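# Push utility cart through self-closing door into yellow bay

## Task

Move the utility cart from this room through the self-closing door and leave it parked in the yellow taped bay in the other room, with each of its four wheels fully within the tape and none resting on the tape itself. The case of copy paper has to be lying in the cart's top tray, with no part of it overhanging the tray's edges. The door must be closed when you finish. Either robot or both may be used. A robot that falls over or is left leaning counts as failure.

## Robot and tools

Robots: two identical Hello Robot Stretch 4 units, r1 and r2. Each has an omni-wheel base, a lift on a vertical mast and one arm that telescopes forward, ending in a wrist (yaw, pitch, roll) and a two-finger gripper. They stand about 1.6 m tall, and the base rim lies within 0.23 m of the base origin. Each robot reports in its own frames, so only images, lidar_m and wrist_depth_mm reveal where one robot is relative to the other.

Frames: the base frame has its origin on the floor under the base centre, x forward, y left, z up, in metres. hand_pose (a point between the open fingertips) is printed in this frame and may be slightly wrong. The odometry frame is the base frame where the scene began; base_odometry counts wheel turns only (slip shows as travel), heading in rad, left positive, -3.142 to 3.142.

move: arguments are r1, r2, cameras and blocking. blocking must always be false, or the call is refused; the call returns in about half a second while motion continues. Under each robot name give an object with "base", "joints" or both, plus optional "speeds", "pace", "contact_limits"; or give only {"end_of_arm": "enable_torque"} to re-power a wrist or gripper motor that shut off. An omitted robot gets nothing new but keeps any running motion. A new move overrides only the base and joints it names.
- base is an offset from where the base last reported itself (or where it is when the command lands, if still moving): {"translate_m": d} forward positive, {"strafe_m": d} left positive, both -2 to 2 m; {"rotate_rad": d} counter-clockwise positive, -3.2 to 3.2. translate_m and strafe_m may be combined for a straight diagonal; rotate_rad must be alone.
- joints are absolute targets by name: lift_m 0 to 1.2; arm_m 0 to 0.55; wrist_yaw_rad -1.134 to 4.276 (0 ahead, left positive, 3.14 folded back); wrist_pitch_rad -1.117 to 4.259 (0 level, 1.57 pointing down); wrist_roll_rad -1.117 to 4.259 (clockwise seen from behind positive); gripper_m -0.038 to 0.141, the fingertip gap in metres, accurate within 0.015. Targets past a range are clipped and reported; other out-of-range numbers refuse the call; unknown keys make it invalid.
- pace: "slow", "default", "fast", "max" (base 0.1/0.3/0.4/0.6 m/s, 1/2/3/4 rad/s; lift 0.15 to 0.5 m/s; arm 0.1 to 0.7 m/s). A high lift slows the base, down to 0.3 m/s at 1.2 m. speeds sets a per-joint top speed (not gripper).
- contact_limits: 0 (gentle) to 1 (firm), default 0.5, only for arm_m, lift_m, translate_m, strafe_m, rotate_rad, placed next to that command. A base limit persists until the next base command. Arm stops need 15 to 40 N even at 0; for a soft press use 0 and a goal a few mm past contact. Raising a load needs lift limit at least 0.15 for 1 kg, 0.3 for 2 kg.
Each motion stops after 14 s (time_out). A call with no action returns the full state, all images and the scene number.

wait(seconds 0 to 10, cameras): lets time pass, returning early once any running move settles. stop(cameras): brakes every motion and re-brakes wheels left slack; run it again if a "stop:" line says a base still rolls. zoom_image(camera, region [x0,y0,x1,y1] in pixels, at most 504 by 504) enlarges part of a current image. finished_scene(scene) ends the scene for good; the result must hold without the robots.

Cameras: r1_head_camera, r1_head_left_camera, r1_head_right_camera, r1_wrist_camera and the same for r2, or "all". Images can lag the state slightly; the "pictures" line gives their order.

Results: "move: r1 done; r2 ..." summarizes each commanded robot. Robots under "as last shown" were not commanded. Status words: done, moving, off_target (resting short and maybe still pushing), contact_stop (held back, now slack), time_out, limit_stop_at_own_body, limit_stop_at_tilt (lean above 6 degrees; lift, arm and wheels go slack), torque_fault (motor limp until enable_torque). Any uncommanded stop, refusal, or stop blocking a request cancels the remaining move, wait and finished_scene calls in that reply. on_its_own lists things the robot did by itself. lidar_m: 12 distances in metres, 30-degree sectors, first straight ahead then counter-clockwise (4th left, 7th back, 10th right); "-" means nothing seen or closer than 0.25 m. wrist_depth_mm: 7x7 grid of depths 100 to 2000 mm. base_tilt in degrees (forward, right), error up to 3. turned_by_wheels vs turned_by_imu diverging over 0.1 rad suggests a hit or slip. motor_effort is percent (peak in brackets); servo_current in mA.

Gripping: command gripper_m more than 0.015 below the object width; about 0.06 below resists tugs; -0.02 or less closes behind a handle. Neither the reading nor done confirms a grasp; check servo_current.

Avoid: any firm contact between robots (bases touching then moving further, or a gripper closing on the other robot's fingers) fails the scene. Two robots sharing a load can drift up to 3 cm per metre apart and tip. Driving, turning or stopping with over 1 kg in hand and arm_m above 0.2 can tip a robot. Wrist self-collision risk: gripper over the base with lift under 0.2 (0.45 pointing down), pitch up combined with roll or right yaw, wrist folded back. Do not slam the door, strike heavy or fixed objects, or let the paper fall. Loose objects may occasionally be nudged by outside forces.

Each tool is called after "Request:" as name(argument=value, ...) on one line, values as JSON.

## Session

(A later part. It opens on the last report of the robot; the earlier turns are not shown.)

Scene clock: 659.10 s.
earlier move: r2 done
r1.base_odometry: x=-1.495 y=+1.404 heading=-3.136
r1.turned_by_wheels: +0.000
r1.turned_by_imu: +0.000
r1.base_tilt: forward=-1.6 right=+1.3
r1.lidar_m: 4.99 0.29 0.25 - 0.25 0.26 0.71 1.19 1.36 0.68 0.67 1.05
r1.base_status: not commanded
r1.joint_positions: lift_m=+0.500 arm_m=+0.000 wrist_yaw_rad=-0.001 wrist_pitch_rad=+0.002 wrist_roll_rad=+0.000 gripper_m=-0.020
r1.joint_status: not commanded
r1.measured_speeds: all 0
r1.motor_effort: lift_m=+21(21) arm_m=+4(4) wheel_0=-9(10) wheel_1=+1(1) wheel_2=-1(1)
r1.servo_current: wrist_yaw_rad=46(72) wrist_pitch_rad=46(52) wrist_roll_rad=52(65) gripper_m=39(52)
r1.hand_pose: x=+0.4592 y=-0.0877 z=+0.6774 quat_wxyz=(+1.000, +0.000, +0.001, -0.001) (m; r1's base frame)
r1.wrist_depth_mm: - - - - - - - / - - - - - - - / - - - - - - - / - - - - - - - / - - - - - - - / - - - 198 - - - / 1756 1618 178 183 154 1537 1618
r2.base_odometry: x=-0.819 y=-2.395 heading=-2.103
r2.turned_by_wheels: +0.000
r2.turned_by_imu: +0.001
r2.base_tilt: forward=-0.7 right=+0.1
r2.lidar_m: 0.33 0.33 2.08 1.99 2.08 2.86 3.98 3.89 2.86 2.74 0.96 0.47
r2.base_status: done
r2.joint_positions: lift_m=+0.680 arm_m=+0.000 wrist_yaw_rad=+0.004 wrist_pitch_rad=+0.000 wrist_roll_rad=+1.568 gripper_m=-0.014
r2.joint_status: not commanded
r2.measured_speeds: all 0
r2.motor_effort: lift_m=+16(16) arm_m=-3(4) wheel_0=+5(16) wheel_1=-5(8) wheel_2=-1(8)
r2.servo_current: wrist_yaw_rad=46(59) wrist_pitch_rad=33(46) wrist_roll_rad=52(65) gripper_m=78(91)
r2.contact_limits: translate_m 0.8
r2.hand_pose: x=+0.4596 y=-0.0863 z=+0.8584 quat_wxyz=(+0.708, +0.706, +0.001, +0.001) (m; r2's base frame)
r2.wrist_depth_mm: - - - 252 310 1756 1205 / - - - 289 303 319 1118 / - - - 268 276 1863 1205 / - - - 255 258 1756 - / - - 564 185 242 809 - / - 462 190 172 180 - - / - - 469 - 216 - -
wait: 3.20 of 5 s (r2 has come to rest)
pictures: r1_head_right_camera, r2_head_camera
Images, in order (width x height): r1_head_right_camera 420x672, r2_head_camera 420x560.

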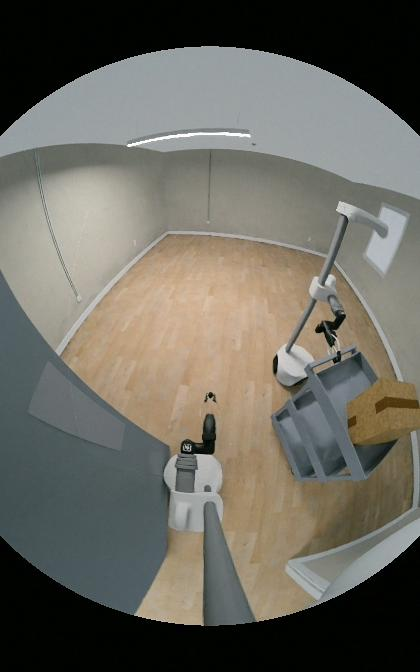

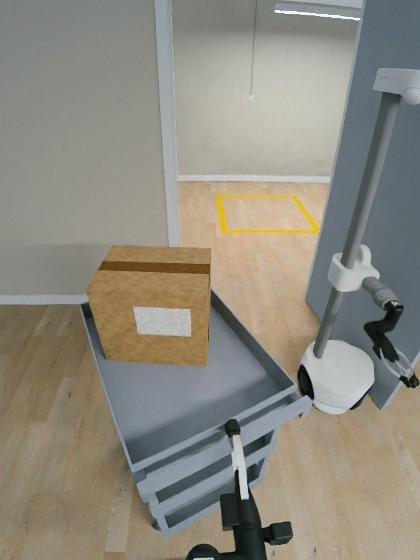

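Request:
move(blocking=false, r2={"base":{"translate_m":-0.4},"contact_limits":{"translate_m":0.8}}, cameras=[])

Request:
wait(seconds=5, cameras=["r2_head_camera","r1_head_right_camera","r2_wrist_camera"])

Scene clock: 669.77 s.
move: r2 moving
r1: as last shown
r1.lidar_m: 4.99 0.27 0.25 - 0.25 0.26 0.67 1.20 1.35 0.68 0.70 1.06
r1.motor_effort: lift_m=+21(21) arm_m=+4(4) wheel_0=-9(10) wheel_1=+1(1) wheel_2=+0(1)
r1.servo_current: wrist_yaw_rad=59(59) wrist_pitch_rad=39(46) wrist_roll_rad=59(72) gripper_m=46(46)
r1.wrist_depth_mm: - - - - - - - / - - - - - - - / - - - - - - - / - - - - - - - / - - - - - - - / - - - 198 - - - / 1661 1576 178 184 154 1537 1618
r2.base_odometry: x=-0.803 y=-2.368 heading=-2.103
r2.turned_by_wheels: +0.000
r2.turned_by_imu: +0.001
r2.base_tilt: forward=-0.6 right=+0.0
r2.lidar_m: 0.33 0.29 2.09 1.99 2.09 2.87 3.97 3.87 2.87 2.74 1.00 0.45
r2.base_status: translate_m moving
r2.joint_positions: lift_m=+0.680 arm_m=+0.000 wrist_yaw_rad=+0.005 wrist_pitch_rad=+0.000 wrist_roll_rad=+1.568 gripper_m=-0.014
r2.joint_status: not commanded
r2.measured_speeds: translate_m=-0.121 strafe_m=+0.002 rotate_rad=+0.002 lift_m=+0.000 arm_m=+0.000 wrist_yaw_rad=+0.000 wrist_pitch_rad=+0.000 wrist_roll_rad=+0.000
r2.motor_effort: lift_m=+16(16) arm_m=-4(4) wheel_0=-7(8) wheel_1=-9(10) wheel_2=+19(19)
r2.servo_current: wrist_yaw_rad=52(65) wrist_pitch_rad=33(46) wrist_roll_rad=39(52) gripper_m=78(85)
r2.contact_limits: translate_m 0.8
r2.hand_pose: x=+0.4597 y=-0.0860 z=+0.8584 quat_wxyz=(+0.708, +0.706, +0.002, +0.002) (m; r2's base frame)
r2.wrist_depth_mm: - - - 263 312 1499 1182 / - - - 287 298 322 320 / - - - 268 273 1756 1229 / - - - 199 258 1808 - / - - 549 185 240 809 - / - 462 189 173 182 - - / - - 477 - 216 - -
pictures: none
No camera images: "cameras" was empty.

Scene clock: 672.10 s.
earlier move: r2 done
r1.base_odometry: x=-1.495 y=+1.404 heading=-3.136
r1.turned_by_wheels: +0.000
r1.turned_by_imu: +0.000
r1.base_tilt: forward=-1.6 right=+1.3
r1.lidar_m: 4.98 0.29 0.25 - 0.25 0.25 0.71 1.19 1.37 2.78 0.82 0.95
r1.base_status: not commanded
r1.joint_positions: lift_m=+0.500 arm_m=+0.000 wrist_yaw_rad=-0.001 wrist_pitch_rad=+0.002 wrist_roll_rad=+0.000 gripper_m=-0.020
r1.joint_status: not commanded
r1.measured_speeds: all 0
r1.motor_effort: lift_m=+21(21) arm_m=+4(4) wheel_0=-10(10) wheel_1=+1(1) wheel_2=-1(1)
r1.servo_current: wrist_yaw_rad=46(72) wrist_pitch_rad=46(52) wrist_roll_rad=52(72) gripper_m=46(52)
r1.hand_pose: x=+0.4592 y=-0.0877 z=+0.6774 quat_wxyz=(+1.000, +0.000, +0.001, -0.001) (m; r1's base frame)
r1.wrist_depth_mm: - - - - - - - / - - - - - - - / - - - - - - 1255 / - - - - - - - / - - - - - - - / - - - 198 - - - / 1708 1576 179 183 154 1464 1138
r2.base_odometry: x=-0.616 y=-2.051 heading=-2.104
r2.turned_by_wheels: -0.001
r2.turned_by_imu: -0.001
r2.base_tilt: forward=-0.7 right=+0.1
r2.lidar_m: 0.34 0.32 2.06 1.99 2.09 2.86 3.56 3.64 2.83 2.72 2.88 0.46
r2.base_status: done
r2.joint_positions: lift_m=+0.680 arm_m=+0.000 wrist_yaw_rad=+0.000 wrist_pitch_rad=+0.000 wrist_roll_rad=+1.568 gripper_m=-0.014
r2.joint_status: not commanded
r2.measured_speeds: all 0
r2.motor_effort: lift_m=+16(16) arm_m=-3(4) wheel_0=-4(12) wheel_1=-4(10) wheel_2=+0(19)
r2.servo_current: wrist_yaw_rad=33(65) wrist_pitch_rad=39(46) wrist_roll_rad=46(59) gripper_m=78(91)
r2.contact_limits: translate_m 0.8
r2.hand_pose: x=+0.4593 y=-0.0874 z=+0.8584 quat_wxyz=(+0.708, +0.706, +0.000, +0.000) (m; r2's base frame)
r2.wrist_depth_mm: - 1308 - 247 307 1138 1078 / - - - 290 300 322 322 / - - - 267 273 1808 1205 / - - - 255 256 1863 - / - - 549 183 241 809 - / - - 187 171 181 - - / - - 473 - 216 - -
wait: 2.33 of 5 s (r2 has come to rest)
pictures: r1_head_right_camera, r2_head_camera, r2_wrist_camera
Images, in order (width x height): r1_head_right_camera 420x672, r2_head_camera 420x560, r2_wrist_camera 616x392.

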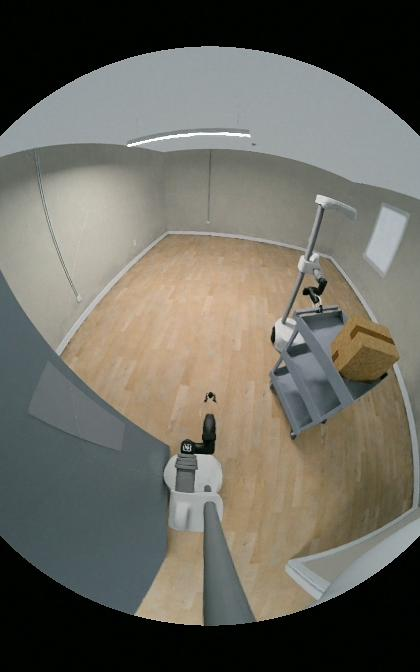

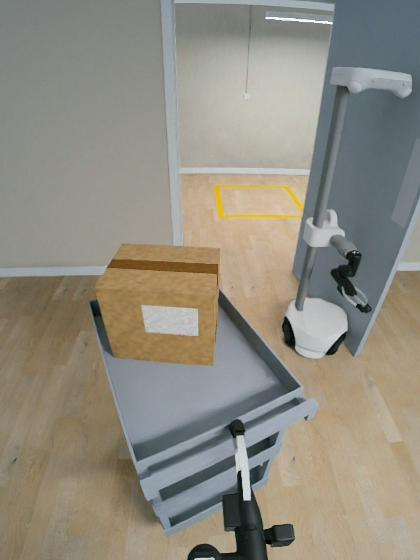

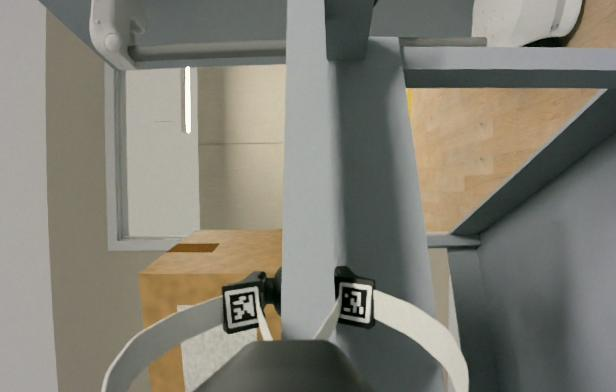

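Request:
move(blocking=false, r2={"base":{"translate_m":-0.01,"strafe_m":-0.07},"contact_limits":{"translate_m":0.8}}, cameras=[])

Request:
wait(seconds=2, cameras=[])

Request:
move(blocking=false, r2={"base":{"rotate_rad":0.3},"pace":"slow","contact_limits":{"rotate_rad":0.8}}, cameras=[])

Request:
wait(seconds=2, cameras=[])

Request:
move(blocking=false, r2={"base":{"translate_m":-0.02,"strafe_m":-0.07},"contact_limits":{"translate_m":0.8}}, cameras=[])

Request:
wait(seconds=2, cameras=["r2_head_camera","r2_wrist_camera"])

Scene clock: 690.90 s.
move: r2 moving
r1: as last shown
r1.lidar_m: 4.97 0.30 0.25 - 0.25 0.26 0.70 1.21 1.35 2.77 0.81 0.94
r1.motor_effort: lift_m=+21(21) arm_m=+4(4) wheel_0=-10(10) wheel_1=+1(1) wheel_2=+0(1)
r1.servo_current: wrist_yaw_rad=65(65) wrist_pitch_rad=39(52) wrist_roll_rad=33(59) gripper_m=39(46)
r1.wrist_depth_mm: - - - - - - - / - - - - - - - / - - - - - - 1255 / - - - - - - - / - - - - - - - / - - - 198 - - - / 1708 1576 179 184 154 1281 1138
r2.base_odometry: x=-0.642 y=-2.030 heading=-2.102
r2.turned_by_wheels: +0.002
r2.turned_by_imu: +0.003
r2.base_tilt: forward=-0.6 right=+0.0
r2.lidar_m: 0.33 0.33 2.10 2.02 2.15 2.92 3.52 3.65 2.81 2.70 2.85 0.47
r2.base_status: translate_m moving; strafe_m moving
r2.joint_positions: lift_m=+0.680 arm_m=+0.000 wrist_yaw_rad=+0.010 wrist_pitch_rad=+0.000 wrist_roll_rad=+1.568 gripper_m=-0.014
r2.joint_status: not commanded
r2.measured_speeds: translate_m=-0.019 strafe_m=-0.128 rotate_rad=+0.009 lift_m=+0.000 arm_m=+0.000 wrist_yaw_rad=+0.038 wrist_pitch_rad=+0.000 wrist_roll_rad=+0.000
r2.motor_effort: lift_m=+16(16) arm_m=-4(4) wheel_0=+18(18) wheel_1=-9(11) wheel_2=+12(12)
r2.servo_current: wrist_yaw_rad=72(72) wrist_pitch_rad=39(46) wrist_roll_rad=46(52) gripper_m=91(91)
r2.contact_limits: translate_m 0.8
r2.hand_pose: x=+0.4602 y=-0.0846 z=+0.8584 quat_wxyz=(+0.708, +0.706, +0.003, +0.004) (m; r2's base frame)
r2.wrist_depth_mm: - 1308 1308 248 301 1182 1078 / - - - 281 293 319 317 / - - - 266 272 1863 521 / - - - 198 258 1808 - / - - 525 185 242 831 - / - - 190 175 181 - - / - - 480 - 221 - -
pictures: none
No camera images: "cameras" was empty.

Scene clock: 691.70 s.
earlier move: r2 done
r1.base_odometry: x=-1.495 y=+1.404 heading=-3.136
r1.turned_by_wheels: +0.000
r1.turned_by_imu: +0.000
r1.base_tilt: forward=-1.6 right=+1.3
r1.lidar_m: 4.96 0.27 0.25 - 0.25 0.26 0.71 1.21 1.38 2.78 0.84 0.93
r1.base_status: not commanded
r1.joint_positions: lift_m=+0.500 arm_m=+0.000 wrist_yaw_rad=-0.001 wrist_pitch_rad=+0.002 wrist_roll_rad=+0.000 gripper_m=-0.020
r1.joint_status: not commanded
r1.measured_speeds: all 0
r1.motor_effort: lift_m=+21(21) arm_m=+4(4) wheel_0=-10(10) wheel_1=+1(1) wheel_2=+0(1)
r1.servo_current: wrist_yaw_rad=39(65) wrist_pitch_rad=39(52) wrist_roll_rad=52(65) gripper_m=46(46)
r1.hand_pose: x=+0.4592 y=-0.0877 z=+0.6774 quat_wxyz=(+1.000, +0.000, +0.001, -0.001) (m; r1's base frame)
r1.wrist_depth_mm: - - - - - - - / - - - - - - - / - - - - - - 1205 / - - - - - - - / - - - - - - - / - - - 198 - - - / 1708 1537 179 183 154 1182 1098
r2.base_odometry: x=-0.671 y=-2.007 heading=-2.104
r2.turned_by_wheels: -0.002
r2.turned_by_imu: -0.001
r2.base_tilt: forward=-0.7 right=+0.0
r2.lidar_m: 0.30 0.31 2.16 2.06 2.17 3.04 3.55 3.63 2.77 2.67 2.81 0.47
r2.base_status: done
r2.joint_positions: lift_m=+0.680 arm_m=+0.000 wrist_yaw_rad=-0.001 wrist_pitch_rad=+0.000 wrist_roll_rad=+1.568 gripper_m=-0.014
r2.joint_status: not commanded
r2.measured_speeds: all 0
r2.motor_effort: lift_m=+16(16) arm_m=-3(4) wheel_0=+2(18) wheel_1=-2(11) wheel_2=+2(13)
r2.servo_current: wrist_yaw_rad=59(78) wrist_pitch_rad=46(46) wrist_roll_rad=46(59) gripper_m=85(91)
r2.contact_limits: translate_m 0.8
r2.hand_pose: x=+0.4592 y=-0.0876 z=+0.8584 quat_wxyz=(+0.708, +0.706, +0.000, +0.000) (m; r2's base frame)
r2.wrist_depth_mm: - - - 267 - 1205 1098 / - - - 301 322 329 325 / - - - 277 287 1808 1229 / - - - 260 263 1863 521 / - - - 187 243 809 - / - - 186 171 181 - - / - - 455 - 212 - -
wait: 0.80 of 2 s (r2 has come to rest)
pictures: none
No camera images: "cameras" was empty.

Scene clock: 692.20 s.
move: r2 moving
r1: as last shown
r1.lidar_m: 4.97 0.30 0.25 - 0.25 0.28 0.67 1.21 1.35 2.77 0.83 0.94
r1.motor_effort: lift_m=+21(21) arm_m=+4(4) wheel_0=-10(10) wheel_1=+1(1) wheel_2=-1(1)
r1.servo_current: wrist_yaw_rad=59(59) wrist_pitch_rad=46(52) wrist_roll_rad=33(65) gripper_m=39(46)
r1.wrist_depth_mm: - - - - - - - / - - - - - - - / - - - - - - 1336 / - - - - - - - / - - - - - - - / - - - 199 - - - / 1708 1618 178 183 154 1182 1118
r2.base_odometry: x=-0.671 y=-2.006 heading=-1.980
r2.turned_by_wheels: +0.124
r2.turned_by_imu: +0.120
r2.base_tilt: forward=-0.7 right=+0.1
r2.lidar_m: 0.32 0.37 2.12 2.07 2.25 3.44 3.49 3.38 2.69 2.68 2.91 0.45
r2.base_status: rotate_rad moving
r2.joint_positions: lift_m=+0.680 arm_m=+0.000 wrist_yaw_rad=-0.008 wrist_pitch_rad=+0.000 wrist_roll_rad=+1.568 gripper_m=-0.014
r2.joint_status: not commanded
r2.measured_speeds: translate_m=-0.001 strafe_m=+0.001 rotate_rad=+0.482 lift_m=+0.000 arm_m=+0.000 wrist_yaw_rad=+0.000 wrist_pitch_rad=+0.000 wrist_roll_rad=+0.000
r2.motor_effort: lift_m=+16(16) arm_m=-4(4) wheel_0=-13(15) wheel_1=-9(10) wheel_2=-14(14)
r2.servo_current: wrist_yaw_rad=59(59) wrist_pitch_rad=33(46) wrist_roll_rad=46(59) gripper_m=78(85)
r2.contact_limits: rotate_rad 0.8
r2.hand_pose: x=+0.4586 y=-0.0898 z=+0.8584 quat_wxyz=(+0.708, +0.706, -0.003, -0.003) (m; r2's base frame)
r2.wrist_depth_mm: - - - 257 298 300 300 / - - - 276 282 1537 1160 / - - - 259 265 1863 521 / - - - 192 249 1708 - / - - 496 181 236 820 - / - - 189 170 176 - - / - - 488 - 213 - -
pictures: none
No camera images: "cameras" was empty.

Scene clock: 693.10 s.
earlier move: r2 done
r1.base_odometry: x=-1.495 y=+1.404 heading=-3.136
r1.turned_by_wheels: +0.000
r1.turned_by_imu: +0.000
r1.base_tilt: forward=-1.6 right=+1.3
r1.lidar_m: 4.98 0.31 0.25 - 0.25 0.27 0.68 1.18 1.40 2.77 0.82 1.01
r1.base_status: not commanded
r1.joint_positions: lift_m=+0.500 arm_m=+0.000 wrist_yaw_rad=-0.001 wrist_pitch_rad=+0.002 wrist_roll_rad=+0.000 gripper_m=-0.020
r1.joint_status: not commanded
r1.measured_speeds: all 0
r1.motor_effort: lift_m=+21(21) arm_m=+4(4) wheel_0=-9(10) wheel_1=+1(1) wheel_2=-1(1)
r1.servo_current: wrist_yaw_rad=52(59) wrist_pitch_rad=39(52) wrist_roll_rad=39(65) gripper_m=46(46)
r1.hand_pose: x=+0.4592 y=-0.0877 z=+0.6774 quat_wxyz=(+1.000, +0.000, +0.001, -0.001) (m; r1's base frame)
r1.wrist_depth_mm: - - - - - - - / - - - - - - - / - - - - - - - / - - - - - - - / - - - - - - - / - - - 198 - - - / 1661 1537 178 183 154 1182 1118
r2.base_odometry: x=-0.671 y=-2.006 heading=-1.805
r2.turned_by_wheels: +0.175
r2.turned_by_imu: +0.170
r2.base_tilt: forward=-0.7 right=+0.1
r2.lidar_m: 0.39 0.41 2.07 2.05 2.48 3.46 3.49 3.06 2.66 2.68 1.25 0.44
r2.base_status: done
r2.joint_positions: lift_m=+0.680 arm_m=+0.000 wrist_yaw_rad=-0.005 wrist_pitch_rad=+0.000 wrist_roll_rad=+1.568 gripper_m=-0.014
r2.joint_status: not commanded
r2.measured_speeds: all 0
r2.motor_effort: lift_m=+16(16) arm_m=-4(4) wheel_0=-6(15) wheel_1=-4(10) wheel_2=-9(15)
r2.servo_current: wrist_yaw_rad=46(65) wrist_pitch_rad=46(46) wrist_roll_rad=39(65) gripper_m=78(85)
r2.contact_limits: rotate_rad 0.8
r2.hand_pose: x=+0.4589 y=-0.0888 z=+0.8584 quat_wxyz=(+0.708, +0.706, -0.002, -0.002) (m; r2's base frame)
r2.wrist_depth_mm: - - - 173 231 1708 1205 / - - - 173 231 1756 574 / - - 597 172 231 798 - / - - 466 172 231 820 - / - - 500 172 231 831 - / - - 190 172 181 - - / - - - - 230 - -
wait: 0.90 of 2 s (r2 has come to rest)
pictures: none
No camera images: "cameras" was empty.

Scene clock: 693.60 s.
move: r2 moving
r1: as last shown
r1.lidar_m: 4.97 0.28 0.25 - 0.25 0.27 0.68 1.21 1.37 2.77 0.82 0.98
r1.motor_effort: lift_m=+21(21) arm_m=+4(4) wheel_0=-10(11) wheel_1=+1(1) wheel_2=-1(1)
r1.servo_current: wrist_yaw_rad=52(72) wrist_pitch_rad=39(52) wrist_roll_rad=46(65) gripper_m=46(46)
r1.wrist_depth_mm: - - - - - - - / - - - - - - - / - - - - - - - / - - - - - - - / - - - - - - - / - - - 199 - - - / 1661 1661 179 183 154 1182 1098
r2.base_odometry: x=-0.699 y=-1.991 heading=-1.804
r2.turned_by_wheels: +0.001
r2.turned_by_imu: +0.001
r2.base_tilt: forward=-0.7 right=+0.0
r2.lidar_m: 0.40 0.40 2.11 2.11 2.50 3.47 3.51 3.00 2.65 2.63 1.24 0.45
r2.base_status: translate_m moving; strafe_m moving
r2.joint_positions: lift_m=+0.680 arm_m=+0.000 wrist_yaw_rad=+0.004 wrist_pitch_rad=+0.000 wrist_roll_rad=+1.568 gripper_m=-0.014
r2.joint_status: not commanded
r2.measured_speeds: translate_m=-0.035 strafe_m=-0.119 rotate_rad=+0.005 lift_m=+0.000 arm_m=+0.000 wrist_yaw_rad=+0.020 wrist_pitch_rad=+0.000 wrist_roll_rad=+0.000
r2.motor_effort: lift_m=+16(16) arm_m=-4(4) wheel_0=+9(13) wheel_1=-11(12) wheel_2=+11(11)
r2.servo_current: wrist_yaw_rad=46(52) wrist_pitch_rad=39(46) wrist_roll_rad=46(59) gripper_m=78(85)
r2.contact_limits: translate_m 0.8
r2.hand_pose: x=+0.4597 y=-0.0861 z=+0.8584 quat_wxyz=(+0.708, +0.706, +0.001, +0.002) (m; r2's base frame)
r2.wrist_depth_mm: - - - 171 229 1708 1205 / - - - 171 229 1618 530 / - - 580 172 229 809 - / - - 462 172 231 831 - / - - 504 173 231 820 - / - - 189 173 181 - - / - - - - 232 - -
pictures: none
No camera images: "cameras" was empty.

Scene clock: 694.47 s.
earlier move: r2 done
r1.base_odometry: x=-1.495 y=+1.404 heading=-3.136
r1.turned_by_wheels: +0.000
r1.turned_by_imu: +0.000
r1.base_tilt: forward=-1.6 right=+1.3
r1.lidar_m: 4.98 0.27 0.25 - 0.25 0.26 0.67 1.21 1.37 2.79 0.83 0.95
r1.base_status: not commanded
r1.joint_positions: lift_m=+0.500 arm_m=+0.000 wrist_yaw_rad=-0.001 wrist_pitch_rad=+0.002 wrist_roll_rad=+0.000 gripper_m=-0.020
r1.joint_status: not commanded
r1.measured_speeds: all 0
r1.motor_effort: lift_m=+21(21) arm_m=+4(4) wheel_0=-10(11) wheel_1=+1(1) wheel_2=-1(1)
r1.servo_current: wrist_yaw_rad=52(72) wrist_pitch_rad=39(52) wrist_roll_rad=52(65) gripper_m=39(52)
r1.hand_pose: x=+0.4592 y=-0.0877 z=+0.6774 quat_wxyz=(+1.000, +0.000, +0.001, -0.001) (m; r1's base frame)
r1.wrist_depth_mm: - - - - - - - / - - - - - - - / - - - - - - - / - - - - - - - / - - - - - - - / - - - 199 - - - / 1708 1618 179 184 154 1182 1098
r2.base_odometry: x=-0.734 y=-1.971 heading=-1.804
r2.turned_by_wheels: +0.000
r2.turned_by_imu: +0.000
r2.base_tilt: forward=-0.7 right=+0.0
r2.lidar_m: 0.38 0.40 2.15 2.17 2.59 3.48 3.49 2.97 2.60 2.62 1.21 0.45
r2.base_status: done
r2.joint_positions: lift_m=+0.680 arm_m=+0.000 wrist_yaw_rad=+0.005 wrist_pitch_rad=+0.000 wrist_roll_rad=+1.568 gripper_m=-0.014
r2.joint_status: not commanded
r2.measured_speeds: all 0
r2.motor_effort: lift_m=+16(16) arm_m=-4(4) wheel_0=+7(13) wheel_1=+0(12) wheel_2=+7(13)
r2.servo_current: wrist_yaw_rad=52(59) wrist_pitch_rad=39(46) wrist_roll_rad=46(59) gripper_m=78(91)
r2.contact_limits: translate_m 0.8
r2.hand_pose: x=+0.4598 y=-0.0859 z=+0.8584 quat_wxyz=(+0.708, +0.706, +0.002, +0.002) (m; r2's base frame)
r2.wrist_depth_mm: - - - 183 243 1661 1138 / - - - 181 240 1756 1138 / - - - 179 238 809 - / - - 480 177 236 831 - / - - 484 175 233 820 - / - - 189 173 181 820 - / - - 574 - 229 - -
wait: 0.87 of 2 s (r2 has come to rest)
pictures: r2_head_camera, r2_wrist_camera
Images, in order (width x height): r2_head_camera 420x560, r2_wrist_camera 616x392.

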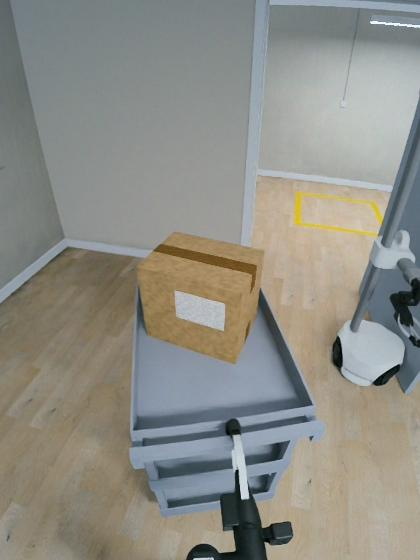

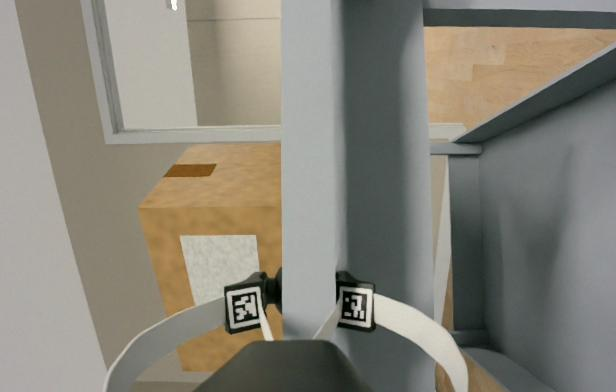

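Request:
move(blocking=false, r2={"base":{"translate_m":-0.68,"strafe_m":-0.03},"pace":"slow","contact_limits":{"translate_m":0.8}}, cameras=[])

Request:
wait(seconds=8, cameras=["r2_head_camera","r1_head_right_camera"])

Scene clock: 702.70 s.
move: r2 moving
r1: as last shown
r1.lidar_m: 4.97 0.31 0.25 - 0.25 0.26 0.69 1.19 1.38 2.76 0.83 0.96
r1.motor_effort: lift_m=+21(21) arm_m=+4(4) wheel_0=-10(10) wheel_1=+1(1) wheel_2=-1(1)
r1.servo_current: wrist_yaw_rad=46(59) wrist_pitch_rad=39(46) wrist_roll_rad=39(52) gripper_m=39(46)
r1.wrist_depth_mm: - - - - - - - / - - - - - - - / - - - - - - 1160 / - - - - - - - / - - - - - - - / - - - 198 - - - / 1618 1618 178 183 154 1182 1160
r2.base_odometry: x=-0.732 y=-1.959 heading=-1.804
r2.turned_by_wheels: +0.000
r2.turned_by_imu: +0.001
r2.base_tilt: forward=-0.7 right=+0.0
r2.lidar_m: 0.38 0.38 2.15 2.15 2.57 3.46 3.49 2.93 2.58 2.61 1.22 0.45
r2.base_status: translate_m moving; strafe_m moving
r2.joint_positions: lift_m=+0.680 arm_m=+0.000 wrist_yaw_rad=+0.005 wrist_pitch_rad=+0.000 wrist_roll_rad=+1.568 gripper_m=-0.014
r2.joint_status: not commanded
r2.measured_speeds: translate_m=-0.049 strafe_m=-0.003 rotate_rad=+0.000 lift_m=+0.000 arm_m=+0.000 wrist_yaw_rad=+0.000 wrist_pitch_rad=+0.000 wrist_roll_rad=+0.000
r2.motor_effort: lift_m=+16(16) arm_m=-4(4) wheel_0=+0(5) wheel_1=-6(7) wheel_2=+13(14)
r2.servo_current: wrist_yaw_rad=59(59) wrist_pitch_rad=39(46) wrist_roll_rad=59(59) gripper_m=78(85)
r2.contact_limits: translate_m 0.8
r2.hand_pose: x=+0.4598 y=-0.0859 z=+0.8584 quat_wxyz=(+0.708, +0.706, +0.002, +0.002) (m; r2's base frame)
r2.wrist_depth_mm: - - - 182 241 1618 1205 / - - - 180 239 1756 1182 / - - - 179 237 809 - / - - 480 177 236 831 - / - - 488 175 233 820 - / - - 189 174 182 820 - / - - 580 - 229 - -
pictures: none
No camera images: "cameras" was empty.

Scene clock: 710.30 s.
earlier move: r2 done
r1.base_odometry: x=-1.495 y=+1.404 heading=-3.136
r1.turned_by_wheels: +0.000
r1.turned_by_imu: +0.000
r1.base_tilt: forward=-1.6 right=+1.3
r1.lidar_m: 2.04 0.31 0.25 - 0.25 0.28 0.72 1.19 1.37 2.79 3.04 1.21
r1.base_status: not commanded
r1.joint_positions: lift_m=+0.500 arm_m=+0.000 wrist_yaw_rad=-0.001 wrist_pitch_rad=+0.002 wrist_roll_rad=+0.000 gripper_m=-0.020
r1.joint_status: not commanded
r1.measured_speeds: all 0
r1.motor_effort: lift_m=+21(21) arm_m=+4(4) wheel_0=-9(10) wheel_1=+1(1) wheel_2=-1(1)
r1.servo_current: wrist_yaw_rad=39(72) wrist_pitch_rad=39(52) wrist_roll_rad=52(72) gripper_m=39(52)
r1.hand_pose: x=+0.4592 y=-0.0877 z=+0.6774 quat_wxyz=(+1.000, +0.000, +0.001, -0.001) (m; r1's base frame)
r1.wrist_depth_mm: - - - - - - - / - - - - - - 917 / - - - - - - 931 / - - - - - - - / - - - - - - - / - - - 198 1281 1863 - / 1708 1576 179 183 154 - -
r2.base_odometry: x=-0.607 y=-1.303 heading=-1.804
r2.turned_by_wheels: +0.000
r2.turned_by_imu: +0.004
r2.base_tilt: forward=-0.7 right=+0.0
r2.lidar_m: 0.37 0.37 2.40 2.38 2.86 2.84 2.87 2.66 2.37 2.37 2.81 0.47
r2.base_status: done
r2.joint_positions: lift_m=+0.680 arm_m=+0.000 wrist_yaw_rad=+0.005 wrist_pitch_rad=+0.000 wrist_roll_rad=+1.568 gripper_m=-0.014
r2.joint_status: not commanded
r2.measured_speeds: all 0
r2.motor_effort: lift_m=+16(16) arm_m=-4(4) wheel_0=+0(7) wheel_1=-3(8) wheel_2=+8(14)
r2.servo_current: wrist_yaw_rad=46(65) wrist_pitch_rad=39(46) wrist_roll_rad=46(59) gripper_m=78(91)
r2.contact_limits: translate_m 0.8
r2.hand_pose: x=+0.4598 y=-0.0859 z=+0.8584 quat_wxyz=(+0.708, +0.706, +0.002, +0.002) (m; r2's base frame)
r2.wrist_depth_mm: - - - 204 268 276 274 / - - - 255 257 1808 1229 / - - - 190 249 1661 - / - - 580 184 243 820 - / - - 469 179 237 820 - / - - 189 173 181 - - / - - 535 - 224 - -
wait: 7.60 of 8 s (r2 has come to rest)
pictures: r1_head_right_camera, r2_head_camera
Images, in order (width x height): r1_head_right_camera 420x672, r2_head_camera 420x560.

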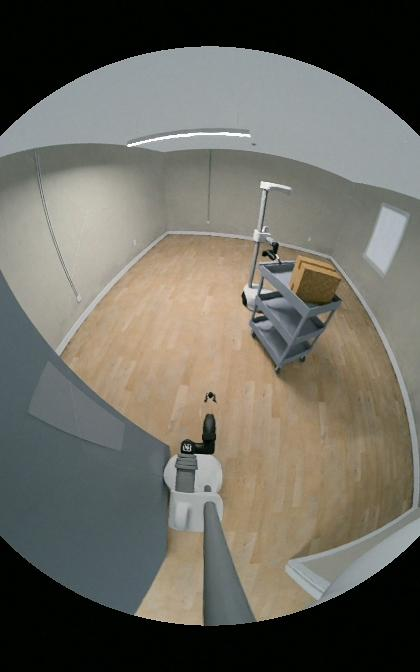

